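# Lift the bone from the tray onto the table

## Task

Remove the bone from the tray and set it down on the table next to the tray, while the apple, the ball and the root all stay inside the tray.

## Robot and tools

Robot: two arms, left_arm and right_arm. Each ends in a five-jointed hand: left_arm has a left hand, right_arm a right hand (mirror images). Every hand has index, middle and ring fingers plus a thumb, driven by sixteen motors in all. The arm base poses are given in the scene frame: left_arm at (+0.013, +0.286, 0) m, right_arm at (-0.044, -0.309, +0.017) m, both turned only slightly about z.

Frames. Scene frame: origin at table-top height midway between the arms, +z up, +x out over the table, left_arm on the +y side (this is not the image left). The fixed cameras and the table use the scene frame. Hand positions, quaternions, velocities, targets and wrist-camera poses use each arm's own base frame. Hand point axes (right hand): +z runs along the straightened fingers toward the tips, +x crosses the palm away from the thumb, and +y points out of the palm face. On the left hand +x points toward the thumb instead. A rigid mast near the wrist on the palm side can strike objects.

execute_actions(actions, cameras). actions is a list of actions, run in order. Each action takes 0.5 s and is a table of at most 15 rows, each row lasting one 1/30 s control step. If an action has fewer rows, its last row is held for the remaining steps. Each row is a single flat list of 48 numbers, each in [-1, 1], covering both arms even if only one moves. The order is:
- left arm dx, dy, dz, rx, ry, rz
- left hand motors (16)
- left current_limit, left speed
- right arm dx, dy, dz, rx, ry, rz
- right hand motors (16)
- right current_limit, right speed

Arm pose numbers. These are an offset, not a pose. They are measured from that arm's Hand target as it stood when the action began, along that arm's base axes. Every row of the action is counted from that same starting target, not from the row before it. A new action starts from the updated target, so repeating an offset keeps moving the arm. Scale: 1.0 equals 0.6 m for dx, dy, dz and 180 degrees for the rotation. rx, ry, rz form one rotation vector, applied about the target's position. A translation longer than 1.0 is shortened along its direction. Each step, the controller clips the commanded orientation to within 40 degrees of the measured one, and it puts position ahead of orientation.

The hand often stops short of its target, particularly the right arm, whose elbow sags under load. Waiting does not close that gap. The next action re-requests the target, even if all its numbers are zero. Send the remaining distance as a further offset, and command higher where it is needed. Tiny moves may not start at all. To stop pushing against something, command the target back past the measured hand point.

Hand motor order, for each arm: index_abd, index_mcp, index_pip, index_dip, middle_abd, middle_mcp, middle_pip, middle_dip, ring_abd, ring_mcp, ring_pip, ring_dip, thumb_cmc, thumb_axl, thumb_mcp, thumb_ipl. Each number is an absolute goal angle, scaled between the hinge's two stops.
- Straight values: _abd 0.00, _mcp -0.75, _pip -0.58, _dip -0.70, thumb_cmc -0.71, thumb_axl -0.68, thumb_mcp -0.23, thumb_ipl -0.17.
- Moving toward +1 curls the fingers toward the palm, and thumb_cmc swings the thumb round in front of the palm.
- A zero is a real goal, not 'unchanged'. To keep a hand as it is, resend its hand_goal, hand_current_limit and hand_speed.

current_limit maps -1..+1 to 0..550 mA, with a floor of 11 mA. Very low values may be too weak to lift a finger. speed sets how fast each motor's set-point moves: (speed+1)/2 of 8.5 rad/s. Both start at current_limit +0.4 and speed -0.6, and the last values written stay in force. A finger presses only while its goal lies beyond the object's surface.

cameras: a list of names (cam_head_left, cam_head_right, cam_high, cam_low, cam_left_wrist, cam_right_wrist), ["all"], or []. An unknown name makes the whole call invalid. Images come back only when actions is empty or when cameras asks for them. All images are 896x504.

zoom_image(camera, region). Gives a closer view of [x0, y0, x1, y1] in pixels of that camera's newest image, with the origin at top-left. The region can be at most 504 x 504, and only cameras in the latest images can be zoomed.

finished_scene(scene=1). Ends the scene permanently. The bone must already be on the table beside the tray and stay there without the robot.

Results. For each arm:
- end_effector_position (m) and end_effector_quat_wxyz, in the base frame; these can be a few cm off.
- Hand target: the last commanded pose after clipping; the next offsets count from it.
- Joint velocities ('within noise' means at rest).
- Joint torques, with offsets and noise; numbers 3 and 4 wrap at ±28 N m.
- Per-motor lists in motor order: hand_goal, hand_measured, hand_current_ma and hand_state. hand_state reads moving, goal, blocked or overload.
- hand_current_limit and hand_speed.
MOTOR HOT or OVER-TEMPERATURE FAULT lines warn of heating.

Things to avoid:
- Dropping the bone from a height or releasing it while it is still moving.
- Slamming into or hard pressing on the table or other fixed objects.
- Contact between the two arms or hands; even a moderate hit can fail the scene.
- Knocking the apple, ball or root out of the tray, or anything off the table.
- Holding motor currents at or above about 495 mA for 5 s; that motor shuts down for 10 s.
- Holding loads or full stretches for long, which heats the arm motors and can drop the arm.

Loose objects may occasionally get a small push from outside. Smooth, short, low-effort motion is preferred.

Each tool is called after "Emit:" in YAML: its name, and indented under it one key for each argument.

## Session

Emit:
execute_actions:
  actions: []

Scene clock: 0.00 s.
left_arm: end_effector_position=(+0.6085, -0.0485, +0.2154) hand_goal=(+0.000, -0.754, -0.576, -0.696, +0.000, -0.754, -0.576, -0.696, +0.000, -0.754, -0.576, -0.696, -0.714, -0.678, -0.226, -0.168) hand_measured=(+0.000, -0.754, -0.576, -0.696, +0.000, -0.754, -0.576, -0.696, +0.000, -0.754, -0.576, -0.696, -0.714, -0.678, -0.226, -0.168) hand_current_ma=(+0, +0, +0, +0, +0, +0, +0, +0, +0, +0, +0, +0, +0, +0, +0, +0) hand_state=(goal, goal, goal, goal, goal, goal, goal, goal, goal, goal, goal, goal, goal, goal, goal, goal) hand_current_limit=0.40 hand_speed=-0.60 end_effector_quat_wxyz=(+0.136, +0.943, -0.148, +0.265) | right_arm: end_effector_position=(+0.1659, +0.3355, +0.2166) hand_goal=(+0.000, -0.754, -0.576, -0.696, +0.000, -0.754, -0.576, -0.696, +0.000, -0.754, -0.576, -0.696, -0.714, -0.678, -0.226, -0.168) hand_measured=(+0.000, -0.754, -0.576, -0.696, +0.000, -0.754, -0.576, -0.696, +0.000, -0.754, -0.576, -0.696, -0.714, -0.678, -0.226, -0.168) hand_current_ma=(+0, +0, +0, +0, +0, +0, +0, +0, +0, +0, +0, +0, +0, +0, +0, +0) hand_state=(goal, goal, goal, goal, goal, goal, goal, goal, goal, goal, goal, goal, goal, goal, goal, goal) hand_current_limit=0.40 hand_speed=-0.60 end_effector_quat_wxyz=(+0.073, +0.536, +0.841, +0.013)
Joint positions: left_arm=[0.17 1.723 1.466 -0.865 0.42 1.956] | right_arm=[1.403 1.23 1.075 -1.448 0.145 0.97]
Joint velocities: within noise
Joint torques (N m): no reading
Heat: left arm: hottest shoulder 38 °C; right arm: hottest elbow 40 °C.
Hand target: left_arm +0.6154, -0.0473, +0.2186; +0.134, +0.942, -0.149, +0.270 | right_arm +0.1670, +0.3422, +0.2246; +0.069, +0.537, +0.841, +0.022

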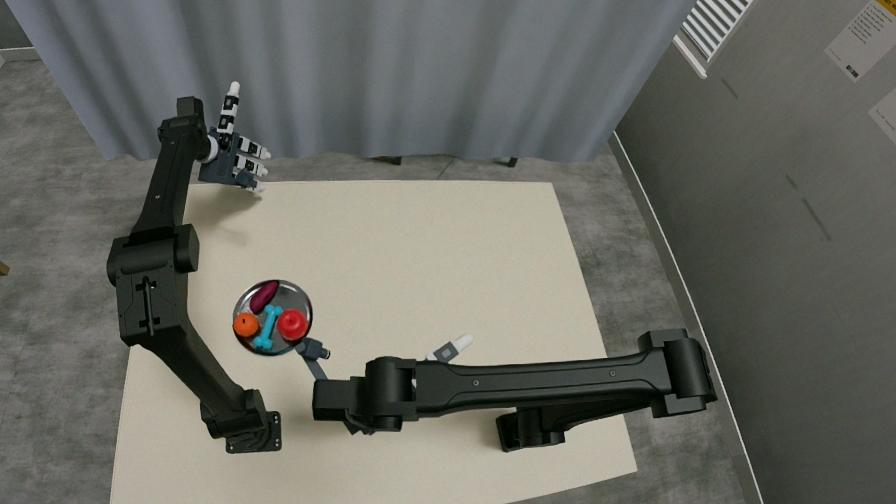

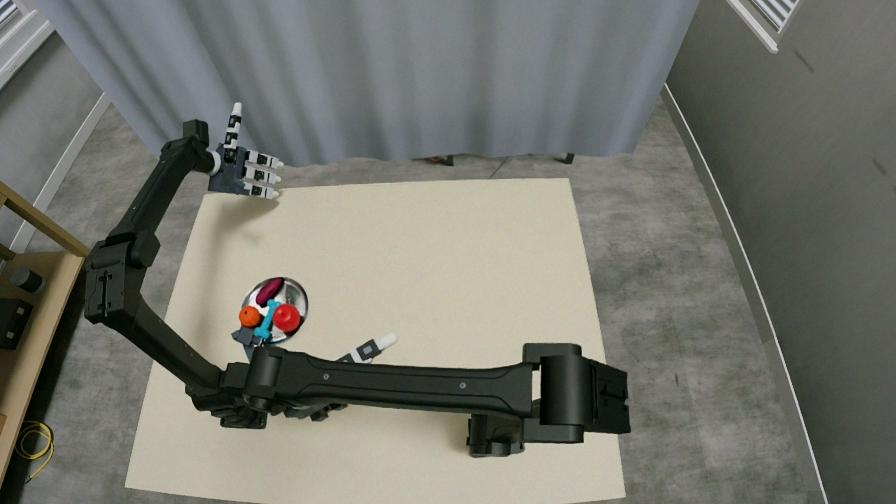

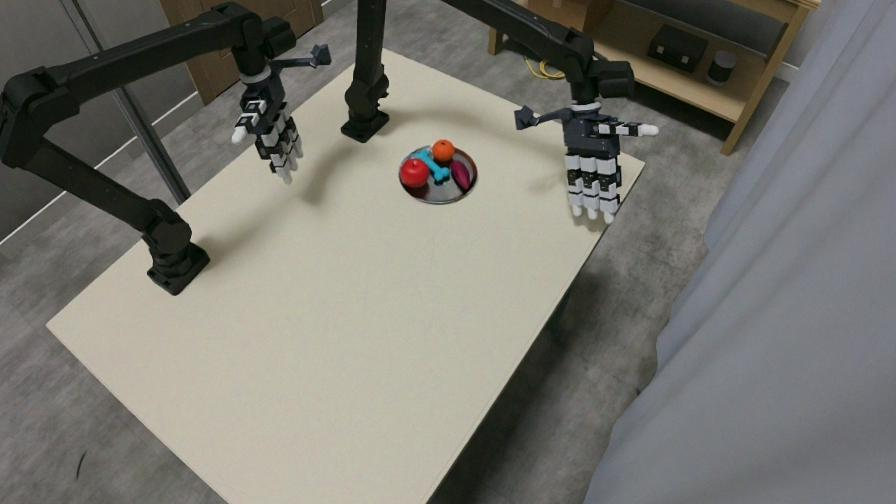

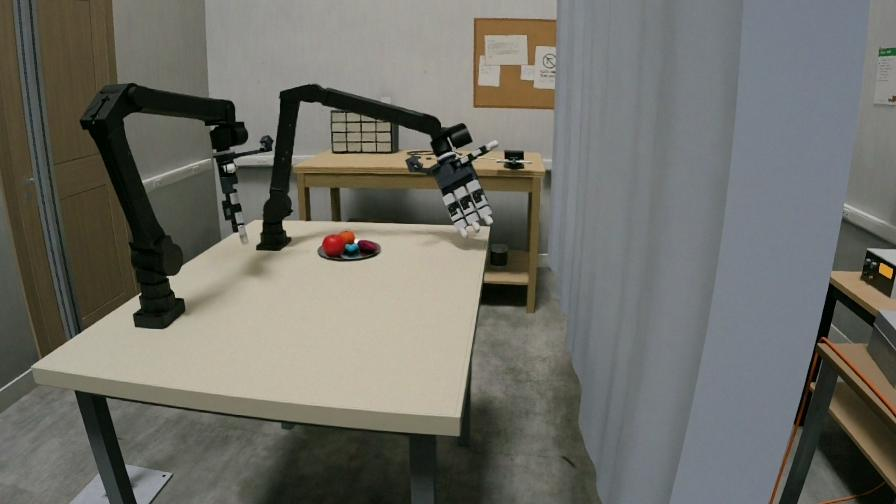

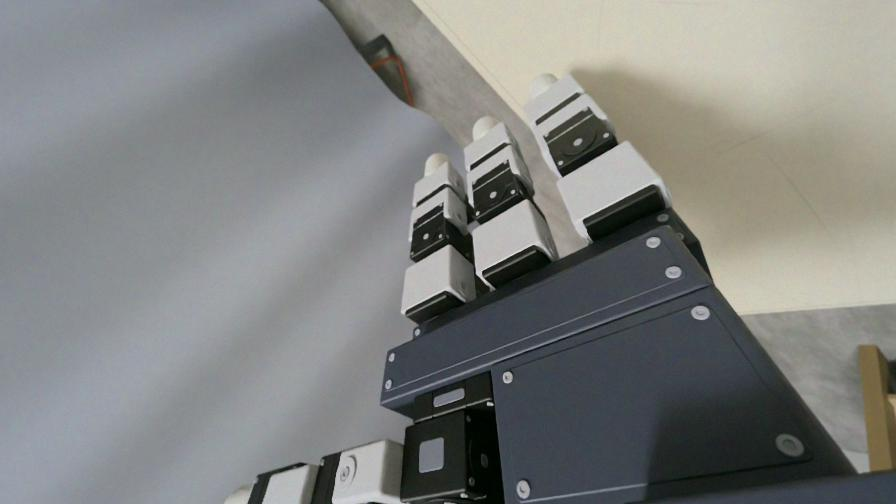

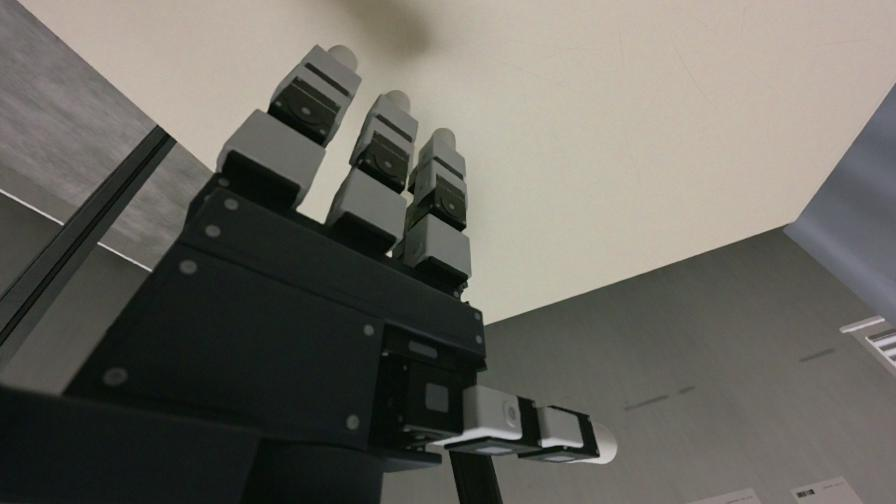

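Emit:
zoom_image:
  camera: "cam_head_left"
  region: [200, 260, 350, 380]

Emit:
zoom_image:
  camera: "cam_high"
  region: [360, 110, 510, 220]

Emit:
zoom_image:
  camera: "cam_low"
  region: [290, 210, 410, 280]

Emit:
zoom_image:
  camera: "cam_head_right"
  region: [200, 260, 340, 370]

Scaled by 3.360 from the camera's 896x504 image, which has a finer 1280x720 frame.

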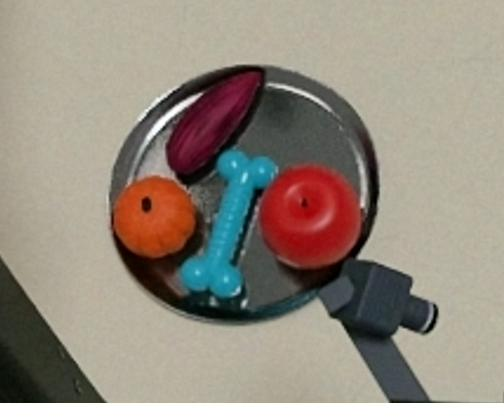

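Scaled by 3.360 from the camera's 896x504 image, which has a finer 1280x720 frame.

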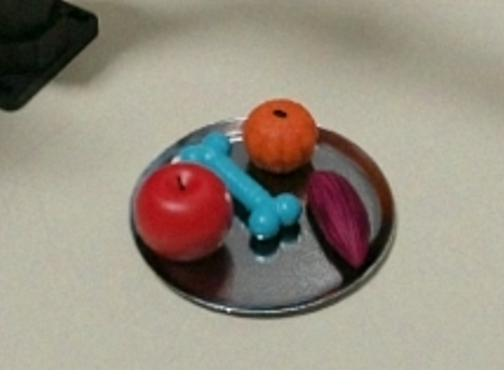

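Scaled by 4.200 from the camera's 896x504 image, which has a finer 1280x720 frame.

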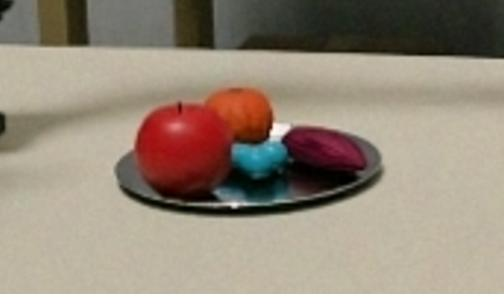

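Scaled by 3.600 from the camera's 896x504 image, which has a finer 1280x720 frame.

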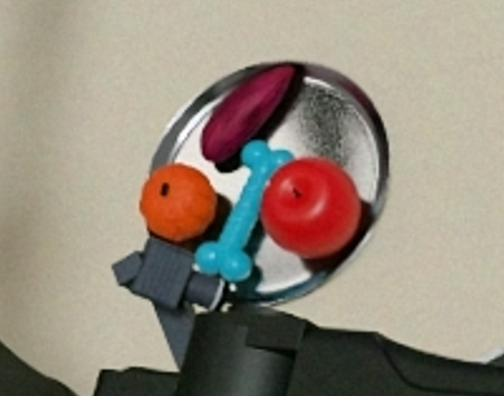

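Emit:
zoom_image:
  camera: "cam_head_left"
  region: [230, 276, 314, 360]

Emit:
zoom_image:
  camera: "cam_high"
  region: [396, 134, 480, 208]

Scaled by 6.000 from the camera's 896x504 image, which has a finer 1280x720 frame.

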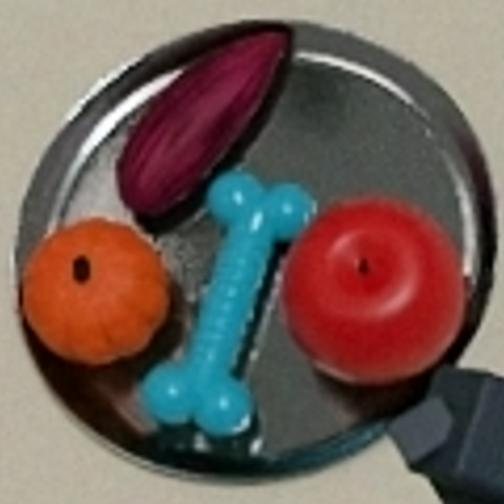

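Scaled by 6.000 from the camera's 896x504 image, which has a finer 1280x720 frame.

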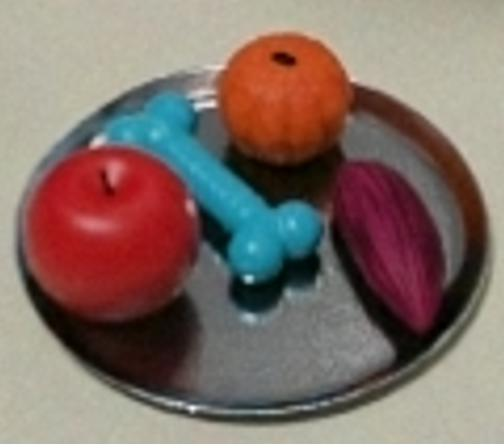

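Emit:
execute_actions:
  actions:
    - [[-0.0598,-0.0027,0.0257,-0.005,0.0256,0.0597,0,-0.754,-0.576,-0.696,0,-0.754,-0.576,-0.696,0,0.5,0.6,-0.1,-0.714,-0.678,-0.226,-0.168,0.4,-0.6,0,0,0,0,0,0,0,-0.754,-0.576,-0.696,0,-0.754,-0.576,-0.696,0,-0.754,-0.576,-0.696,-0.714,-0.678,-0.226,-0.168,0.4,-0.6]]
    - [[-0.1296,-0.0059,0.0257,-0.0108,0.0555,0.1294,0,-0.754,-0.576,-0.696,0,-0.754,-0.576,-0.696,0,0.5,0.6,-0.1,-0.714,-0.678,-0.226,-0.168,0.4,-0.6,0,0,0,0,0,0,0,-0.754,-0.576,-0.696,0,-0.754,-0.576,-0.696,0,-0.754,-0.576,-0.696,-0.714,-0.678,-0.226,-0.168,0.4,-0.6]]
    - [[-0.1296,-0.0059,0.0171,-0.0108,0.0555,0.1294,0,-0.754,-0.576,-0.696,0,-0.754,-0.576,-0.696,0,0.5,0.6,-0.1,-0.714,-0.678,-0.226,-0.168,0.4,-0.6,0,0,0,0,0,0,0,-0.754,-0.576,-0.696,0,-0.754,-0.576,-0.696,0,-0.754,-0.576,-0.696,-0.714,-0.678,-0.226,-0.168,0.4,-0.6]]
    - [[-0.1096,-0.005,0.0086,-0.0091,0.0469,0.1095,0,-0.754,-0.576,-0.696,0,-0.754,-0.576,-0.696,0,0.5,0.6,-0.1,-0.714,-0.678,-0.226,-0.168,0.4,-0.6,0,0,0,0,0,0,0,-0.754,-0.576,-0.696,0,-0.754,-0.576,-0.696,0,-0.754,-0.576,-0.696,-0.714,-0.678,-0.226,-0.168,0.4,-0.6]]
    - [[-0.0698,-0.0032,0.0086,-0.0058,0.0299,0.0697,0,-0.754,-0.576,-0.696,0,-0.754,-0.576,-0.696,0,0.5,0.6,-0.1,-0.714,-0.678,-0.226,-0.168,0.4,-0.6,0,0,0,0,0,0,0,-0.754,-0.576,-0.696,0,-0.754,-0.576,-0.696,0,-0.754,-0.576,-0.696,-0.714,-0.678,-0.226,-0.168,0.4,-0.6]]
  cameras: ["all"]

Scene clock: 180.73 s.
left_arm: end_effector_position=(+0.3144, -0.0588, +0.2609) hand_goal=(+0.000, -0.754, -0.576, -0.696, +0.000, -0.754, -0.576, -0.696, +0.000, +0.500, +0.600, -0.100, -0.714, -0.678, -0.226, -0.168) hand_measured=(+0.000, -0.754, -0.576, -0.696, +0.000, -0.754, -0.576, -0.696, +0.000, +0.486, +0.598, -0.102, -0.714, -0.678, -0.222, -0.168) hand_current_ma=(+0, +0, +0, +0, +0, +0, +0, +0, +0, -12, -1, -1, +0, +0, +2, +0) hand_state=(goal, goal, goal, goal, goal, goal, goal, goal, goal, goal, goal, goal, goal, goal, goal, goal) hand_current_limit=0.40 hand_speed=-0.60 end_effector_quat_wxyz=(-0.003, +0.796, +0.606, -0.005) | right_arm: end_effector_position=(+0.1659, +0.3355, +0.2166) hand_goal=(+0.000, -0.754, -0.576, -0.696, +0.000, -0.754, -0.576, -0.696, +0.000, -0.754, -0.576, -0.696, -0.714, -0.678, -0.226, -0.168) hand_measured=(+0.000, -0.754, -0.576, -0.696, +0.000, -0.754, -0.576, -0.696, +0.000, -0.754, -0.576, -0.696, -0.714, -0.678, -0.224, -0.168) hand_current_ma=(+0, +1, -1, +0, +0, +1, -1, +0, +0, +1, -1, +0, +0, +1, +4, +0) hand_state=(goal, goal, goal, goal, goal, goal, goal, goal, goal, goal, goal, goal, goal, goal, goal, goal) hand_current_limit=0.40 hand_speed=-0.60 end_effector_quat_wxyz=(+0.073, +0.536, +0.841, +0.013)
Joint positions: left_arm=[-0.246 0.947 1.031 -1.665 0.004 0.023] | right_arm=[1.403 1.23 1.075 -1.448 0.145 0.97]
Joint torques (N m): left_arm=[-1.55 -3.66 10.52 0.09 -0.21 -0.04] | right_arm=[-0.38 -8.23 12.53 0.31 0.36 -0.05]
Heat: left arm: hottest elbow 60 °C; right arm: hottest elbow 59 °C.
Hand target: left_arm +0.3164, -0.0610, +0.2700; +0.000, +0.795, +0.607, +0.000 | right_arm +0.1670, +0.3422, +0.2246; +0.069, +0.537, +0.841, +0.022
Off the commanded pose: left_arm 0.010 m, 1 deg | right_arm 0.010 m, 1 deg.
camera_calibration:
cam_left_wrist: T_world_to_cam=[[-0.802321, -0.596754, 0.0128526, 0.179301], [-0.415043, 0.573232, 0.706502, -0.0646006], [-0.428975, 0.561507, -0.707595, 0.482587], [0, 0, 0, 1]] pos_world=[0.324063, -0.126946, 0.384812]

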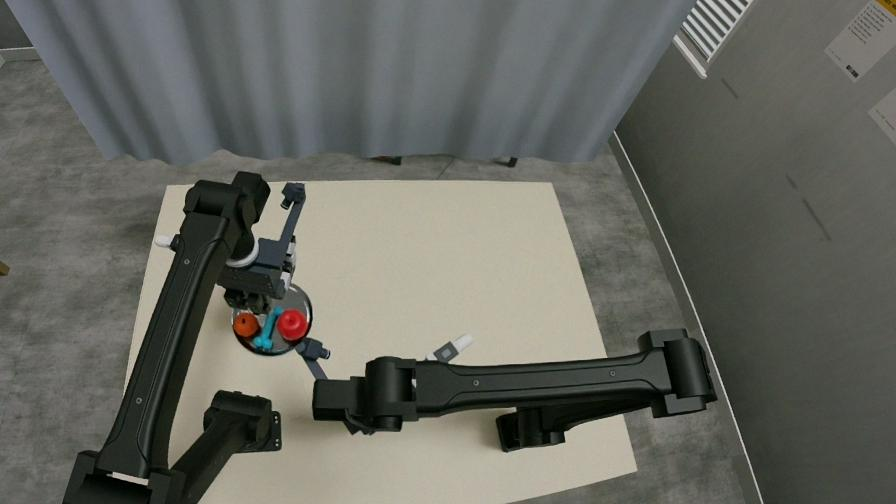

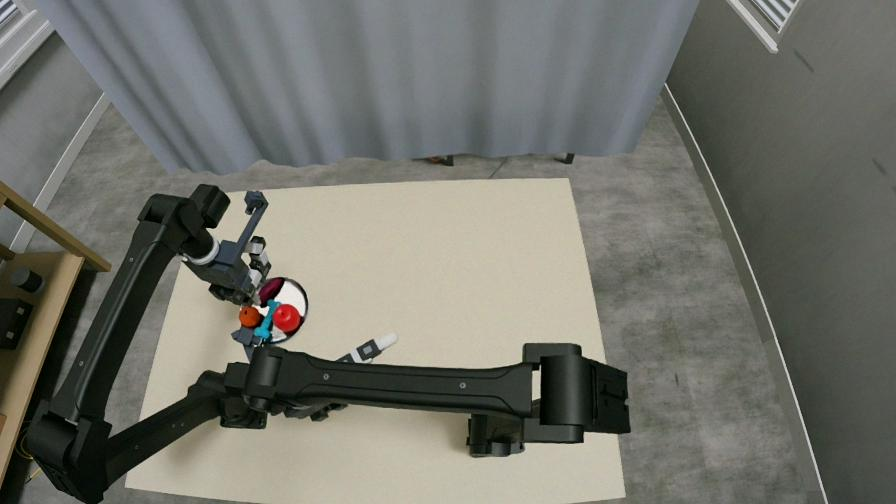

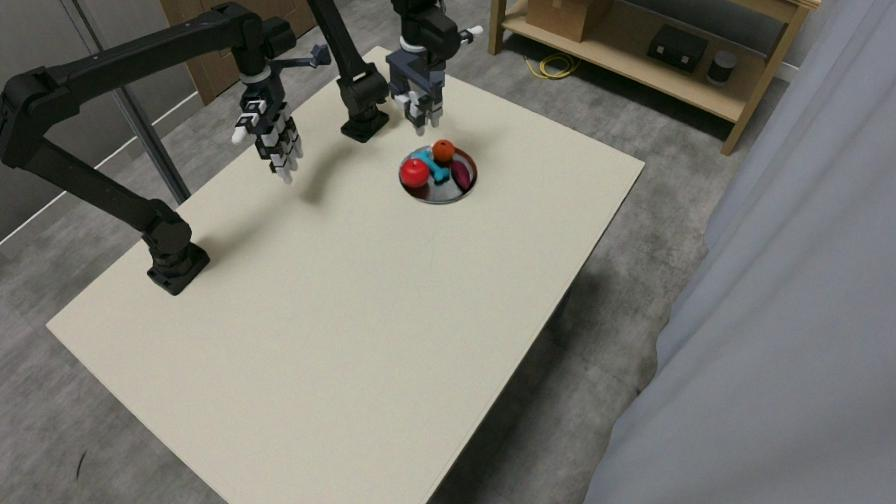

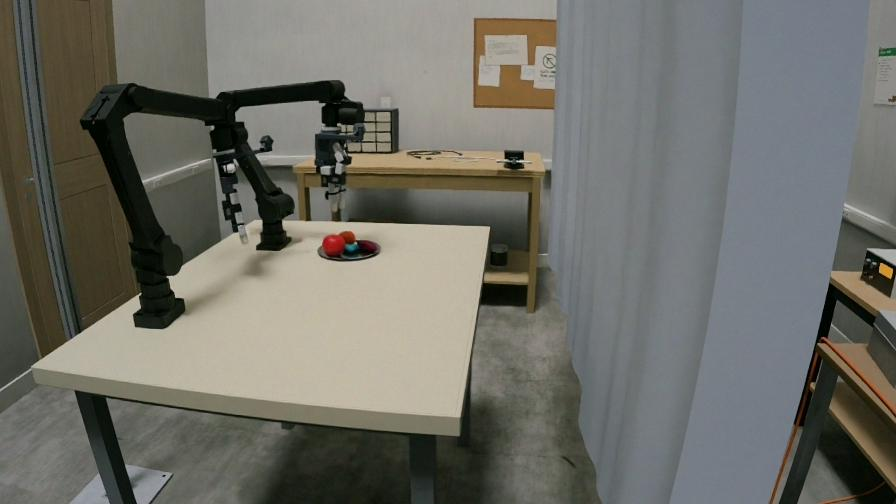

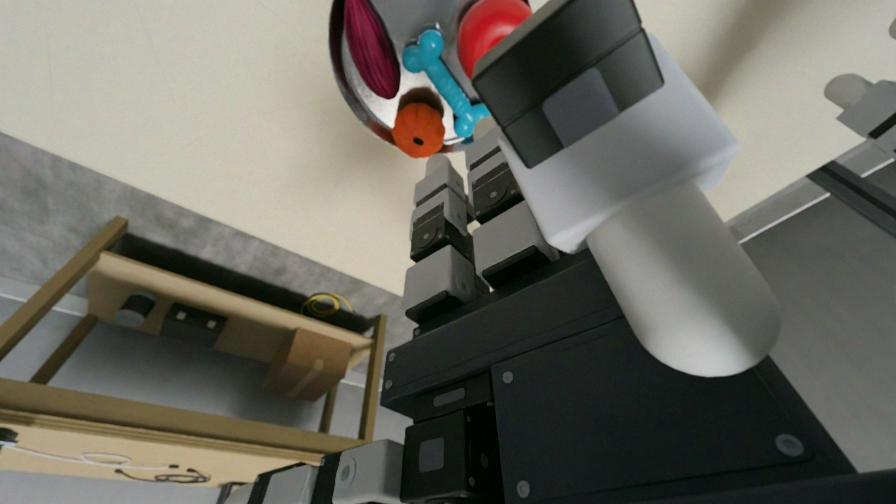

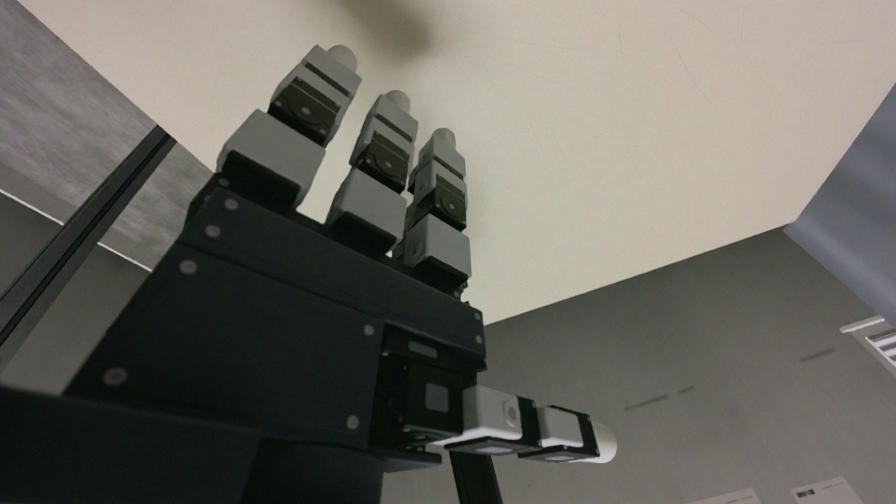

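Emit:
zoom_image:
  camera: "cam_high"
  region: [380, 70, 490, 210]

Emit:
zoom_image:
  camera: "cam_left_wrist"
  region: [320, 0, 600, 240]

Emit:
zoom_image:
  camera: "cam_head_left"
  region: [216, 250, 326, 360]

Scaled by 3.600 from the camera's 896x504 image, which has a finer 1280x720 frame.

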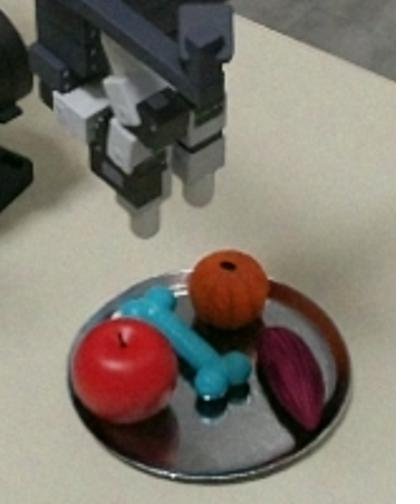

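Scaled by 1.800 from the camera's 896x504 image, which has a finer 1280x720 frame.

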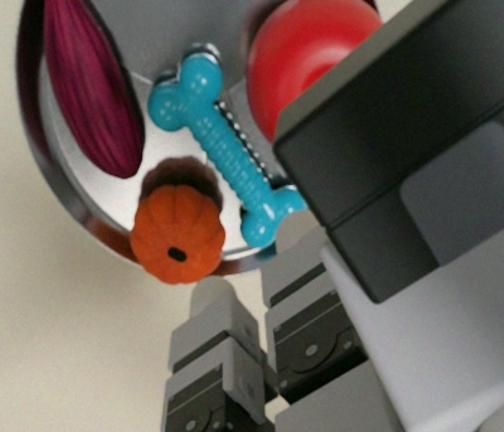

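Scaled by 4.582 from the camera's 896x504 image, which has a finer 1280x720 frame.

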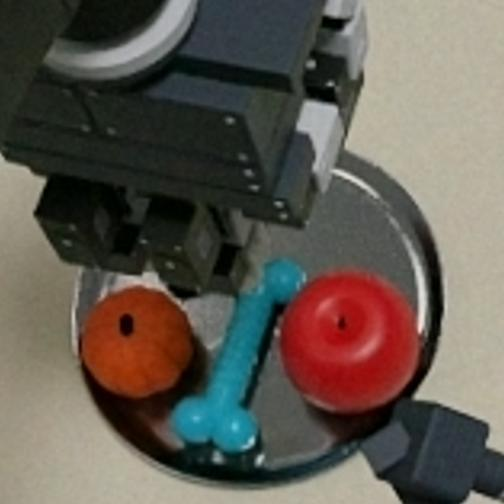

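Emit:
execute_actions:
  actions:
    - [[0.025,0.0062,-0.1317,0,0,0,0,-0.754,-0.576,-0.696,0,-0.754,-0.576,-0.696,0,0.5,0.6,-0.1,-0.714,-0.678,-0.226,-0.168,0.4,-0.6,0,0,0,0,0,0,0,-0.754,-0.576,-0.696,0,-0.754,-0.576,-0.696,0,-0.754,-0.576,-0.696,-0.714,-0.678,-0.226,-0.168,0.4,-0.6]]
  cameras: ["cam_head_left", "cam_high", "cam_low", "cam_left_wrist"]

Emit:
zoom_image:
  camera: "cam_left_wrist"
  region: [370, 0, 570, 180]

Emit:
zoom_image:
  camera: "cam_high"
  region: [385, 100, 485, 210]

Emit:
zoom_image:
  camera: "cam_low"
  region: [300, 180, 400, 270]

Scene clock: 194.33 s.
left_arm: end_effector_position=(+0.3304, -0.0598, +0.1996) hand_goal=(+0.000, -0.754, -0.576, -0.696, +0.000, -0.754, -0.576, -0.696, +0.000, +0.500, +0.600, -0.100, -0.714, -0.678, -0.226, -0.168) hand_measured=(+0.000, -0.754, -0.576, -0.696, +0.000, -0.754, -0.576, -0.696, +0.000, +0.488, +0.598, -0.102, -0.714, -0.678, -0.222, -0.168) hand_current_ma=(+0, +0, +0, +0, +0, +0, +0, +0, +0, -10, -1, -1, +0, +0, +2, +0) hand_state=(goal, goal, goal, goal, goal, goal, goal, goal, goal, goal, goal, goal, goal, goal, goal, goal) hand_current_limit=0.40 hand_speed=-0.60 end_effector_quat_wxyz=(+0.006, +0.795, +0.607, +0.003) | right_arm: end_effector_position=(+0.1659, +0.3355, +0.2166) hand_goal=(+0.000, -0.754, -0.576, -0.696, +0.000, -0.754, -0.576, -0.696, +0.000, -0.754, -0.576, -0.696, -0.714, -0.678, -0.226, -0.168) hand_measured=(+0.000, -0.754, -0.576, -0.696, +0.000, -0.754, -0.576, -0.696, +0.000, -0.754, -0.576, -0.696, -0.714, -0.678, -0.224, -0.168) hand_current_ma=(+0, +1, -1, +0, +0, +1, -1, +0, +0, +1, -1, +0, +0, +1, +4, +0) hand_state=(goal, goal, goal, goal, goal, goal, goal, goal, goal, goal, goal, goal, goal, goal, goal, goal) hand_current_limit=0.40 hand_speed=-0.60 end_effector_quat_wxyz=(+0.073, +0.536, +0.841, +0.013)
Joint positions: left_arm=[-0.237 0.976 0.881 -1.462 0.002 0.029] | right_arm=[1.403 1.23 1.075 -1.448 0.145 0.97]
Joint torques (N m): left_arm=[-0.09 -3.14 8.12 0.91 -0.19 0.14] | right_arm=[-0.38 -8.23 12.51 0.32 0.36 -0.06]
Heat: left arm: hottest elbow 60 °C; right arm: hottest elbow 59 °C.
Hand target: left_arm +0.3314, -0.0572, +0.1910; +0.000, +0.795, +0.607, +0.000 | right_arm +0.1670, +0.3422, +0.2246; +0.069, +0.537, +0.841, +0.022
Off the commanded pose: left_arm 0.009 m, 1 deg | right_arm 0.010 m, 1 deg.
camera_calibration:
cam_left_wrist: T_world_to_cam=[[-0.800366, -0.599493, -0.00471683, 0.195027], [-0.434307, 0.574371, 0.693884, -0.005135], [-0.41327, 0.55741, -0.720071, 0.443826], [0, 0, 0, 1]] pos_world=[0.337283, -0.127526, 0.324069]
Images, in order (width x height): cam_head_left 896x504, cam_high 896x504, cam_low 896x504, cam_left_wrist 896x504.

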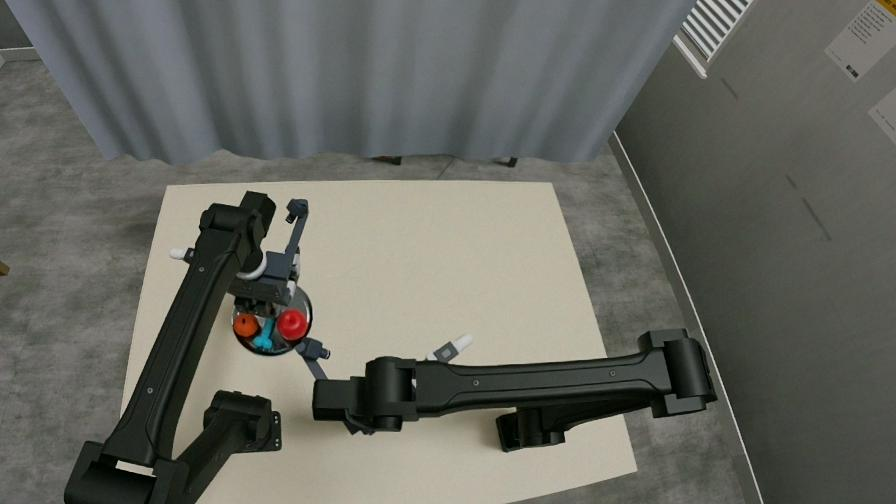

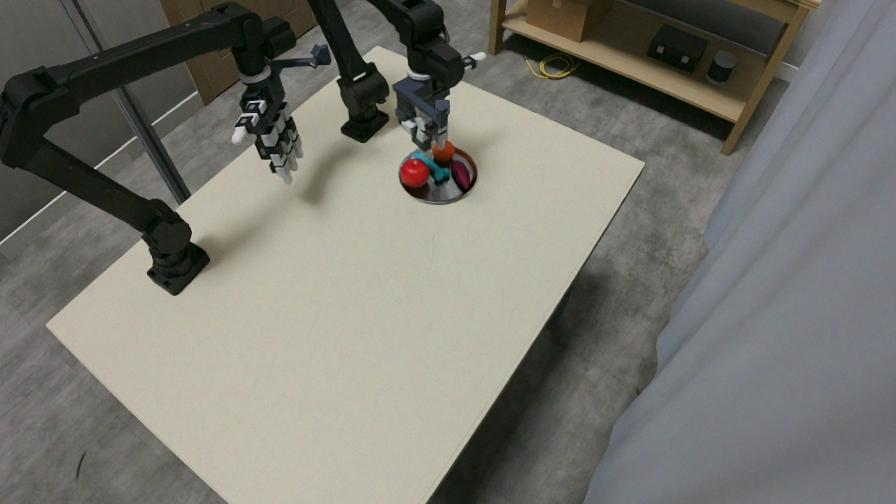

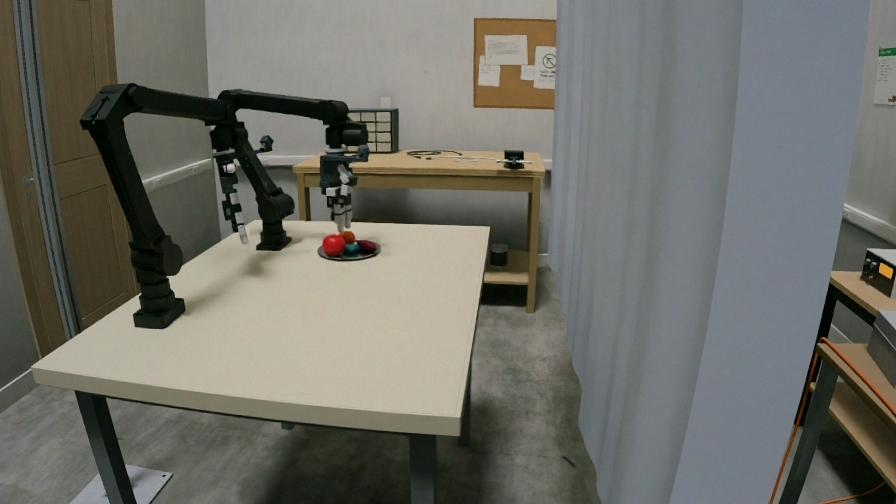

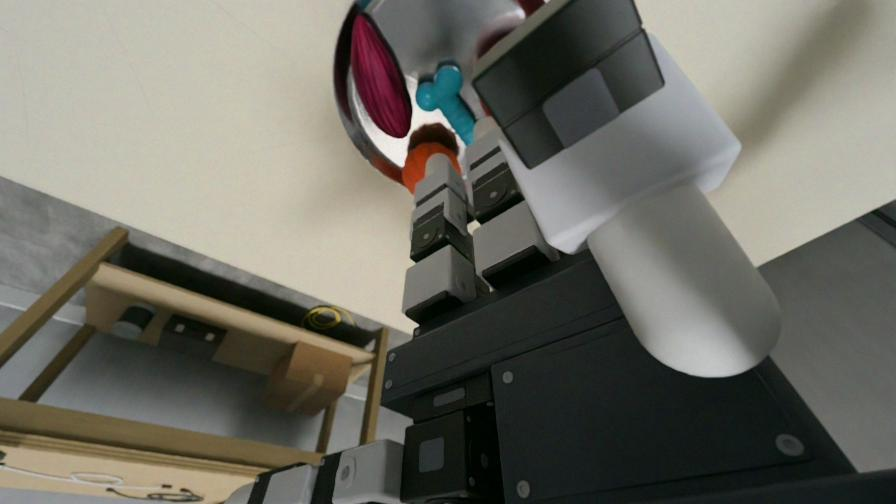

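Scaled by 2.520 from the camera's 896x504 image, which has a finer 1280x720 frame.

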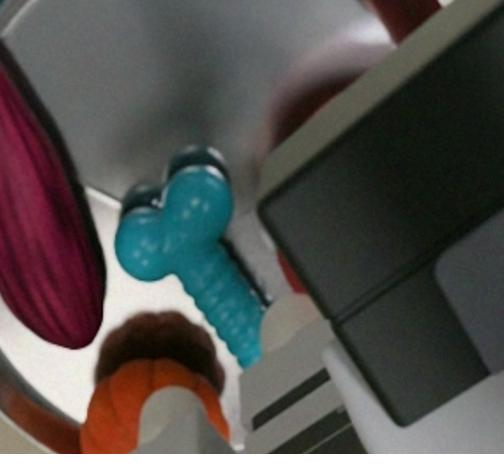

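Scaled by 4.582 from the camera's 896x504 image, which has a finer 1280x720 frame.

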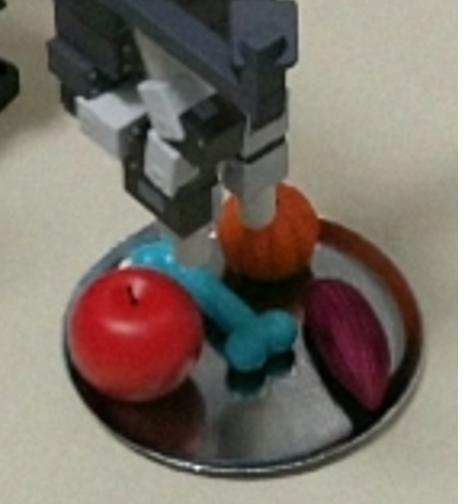

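Scaled by 5.040 from the camera's 896x504 image, which has a finer 1280x720 frame.

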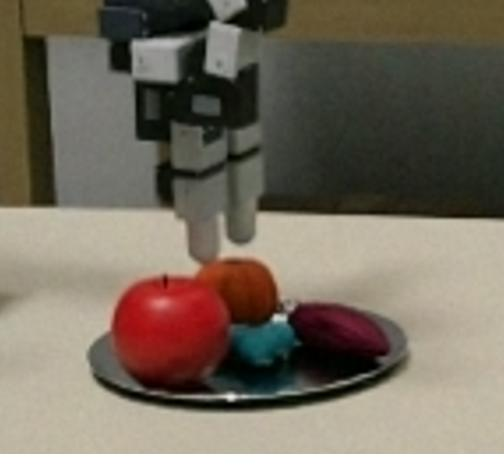

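Emit:
execute_actions:
  actions:
    - [[-0.0043,0.0097,-0.065,0,0,0,0,-0.754,-0.576,-0.696,-0.03,-0.754,-0.576,-0.696,0,0.5,0.6,-0.1,-0.714,-0.678,-0.226,-0.168,0.4,-0.6,0,0,0,0,0,0,0,-0.754,-0.576,-0.696,0,-0.754,-0.576,-0.696,0,-0.754,-0.576,-0.696,-0.714,-0.678,-0.226,-0.168,0.4,-0.6]]
  cameras: ["cam_head_left", "cam_high", "cam_low", "cam_left_wrist"]

Emit:
zoom_image:
  camera: "cam_left_wrist"
  region: [370, 0, 570, 180]

Emit:
zoom_image:
  camera: "cam_high"
  region: [385, 100, 485, 210]

Emit:
zoom_image:
  camera: "cam_low"
  region: [300, 180, 400, 270]

Scene clock: 202.37 s.
left_arm: end_effector_position=(+0.3303, -0.0544, +0.1645) hand_goal=(+0.000, -0.754, -0.576, -0.696, -0.030, -0.754, -0.576, -0.696, +0.000, +0.500, +0.600, -0.100, -0.714, -0.678, -0.226, -0.168) hand_measured=(+0.006, -0.748, -0.574, -0.696, -0.032, -0.750, -0.576, -0.696, +0.000, +0.488, +0.598, -0.102, -0.714, -0.678, -0.222, -0.168) hand_current_ma=(+2, +2, +1, +0, -1, +1, +0, +0, +0, -10, -1, -1, +0, +0, +2, +0) hand_state=(goal, goal, goal, goal, goal, goal, goal, goal, goal, goal, goal, goal, goal, goal, goal, goal) hand_current_limit=0.40 hand_speed=-0.60 end_effector_quat_wxyz=(+0.009, +0.795, +0.607, +0.007) | right_arm: end_effector_position=(+0.1659, +0.3355, +0.2166) hand_goal=(+0.000, -0.754, -0.576, -0.696, +0.000, -0.754, -0.576, -0.696, +0.000, -0.754, -0.576, -0.696, -0.714, -0.678, -0.226, -0.168) hand_measured=(+0.000, -0.754, -0.576, -0.696, +0.000, -0.754, -0.576, -0.696, +0.000, -0.754, -0.576, -0.696, -0.714, -0.678, -0.224, -0.168) hand_current_ma=(+0, +1, -1, +0, +0, +1, -1, +0, +0, +1, -1, +0, +0, +1, +4, +0) hand_state=(goal, goal, goal, goal, goal, goal, goal, goal, goal, goal, goal, goal, goal, goal, goal, goal) hand_current_limit=0.40 hand_speed=-0.60 end_effector_quat_wxyz=(+0.073, +0.536, +0.841, +0.013)
Joint positions: left_arm=[-0.217 0.981 0.789 -1.356 0 0.049] | right_arm=[1.403 1.23 1.075 -1.448 0.145 0.97]
Joint torques (N m): left_arm=[-0.03 -2.73 7.58 0.92 -0.09 0.19] | right_arm=[-0.44 -8.23 12.53 0.32 0.36 -0.06]
Heat: left arm: hottest elbow 57 °C; right arm: hottest elbow 60 °C.
Hand target: left_arm +0.3288, -0.0514, +0.1520; +0.000, +0.795, +0.607, +0.000 | right_arm +0.1670, +0.3422, +0.2246; +0.069, +0.537, +0.841, +0.022
Off the commanded pose: left_arm 0.013 m, 1 deg | right_arm 0.010 m, 1 deg.
camera_calibration:
cam_left_wrist: T_world_to_cam=[[-0.800482, -0.599225, -0.0126115, 0.199385], [-0.440697, 0.574188, 0.689996, 0.0187755], [-0.406221, 0.557887, -0.723704, 0.413747], [0, 0, 0, 1]] pos_world=[0.335951, -0.122128, 0.28899]
Images, in order (width x height): cam_head_left 896x504, cam_high 896x504, cam_low 896x504, cam_left_wrist 896x504.

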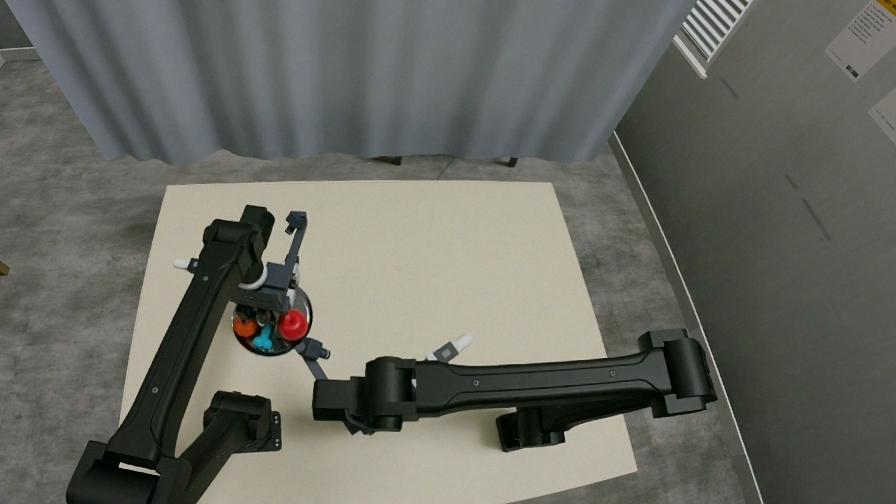

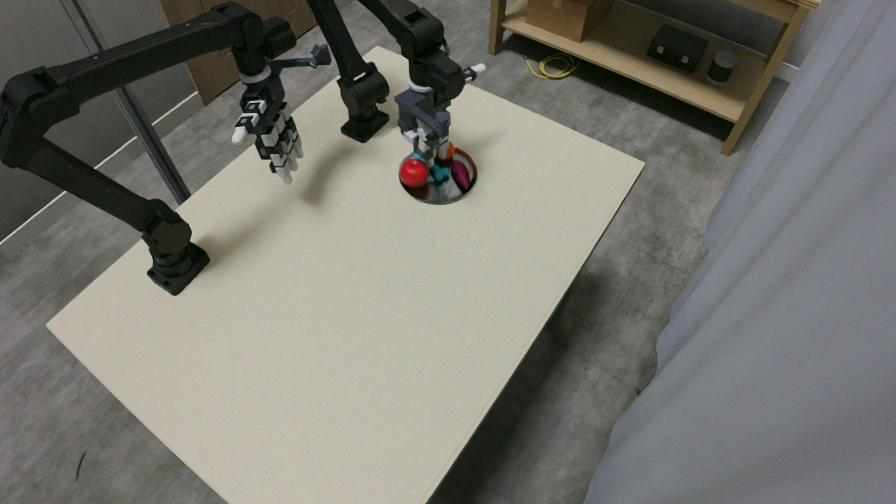

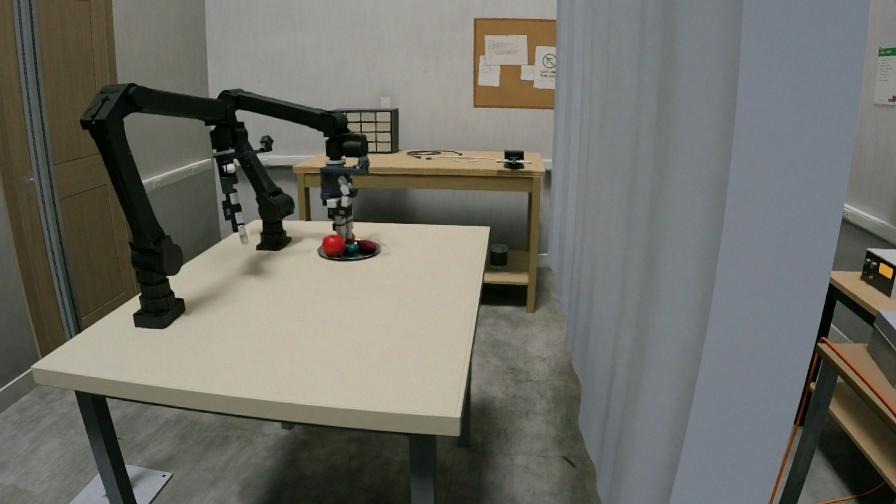

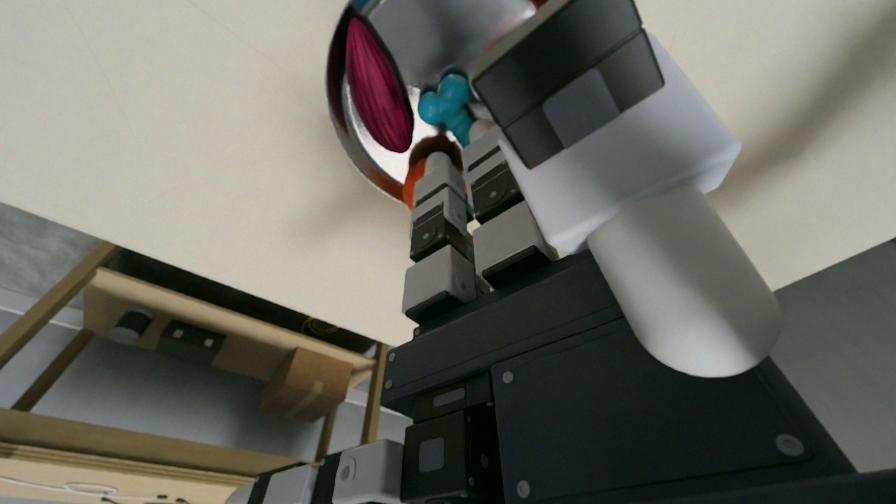

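Scaled by 2.520 from the camera's 896x504 image, which has a finer 1280x720 frame.

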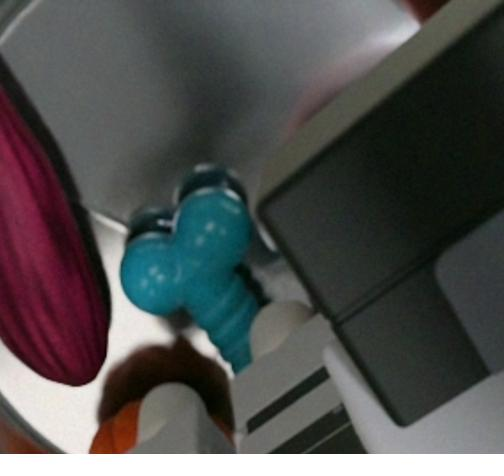

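Scaled by 4.582 from the camera's 896x504 image, which has a finer 1280x720 frame.

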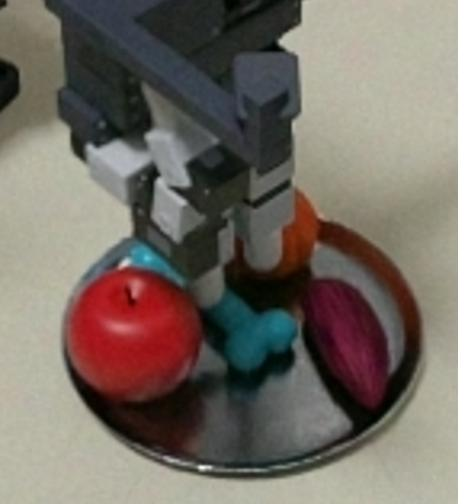

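Scaled by 5.040 from the camera's 896x504 image, which has a finer 1280x720 frame.

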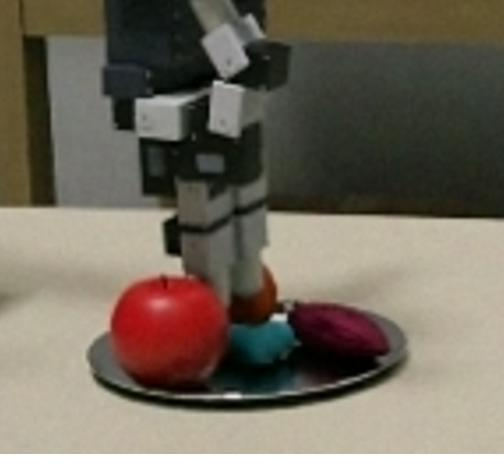

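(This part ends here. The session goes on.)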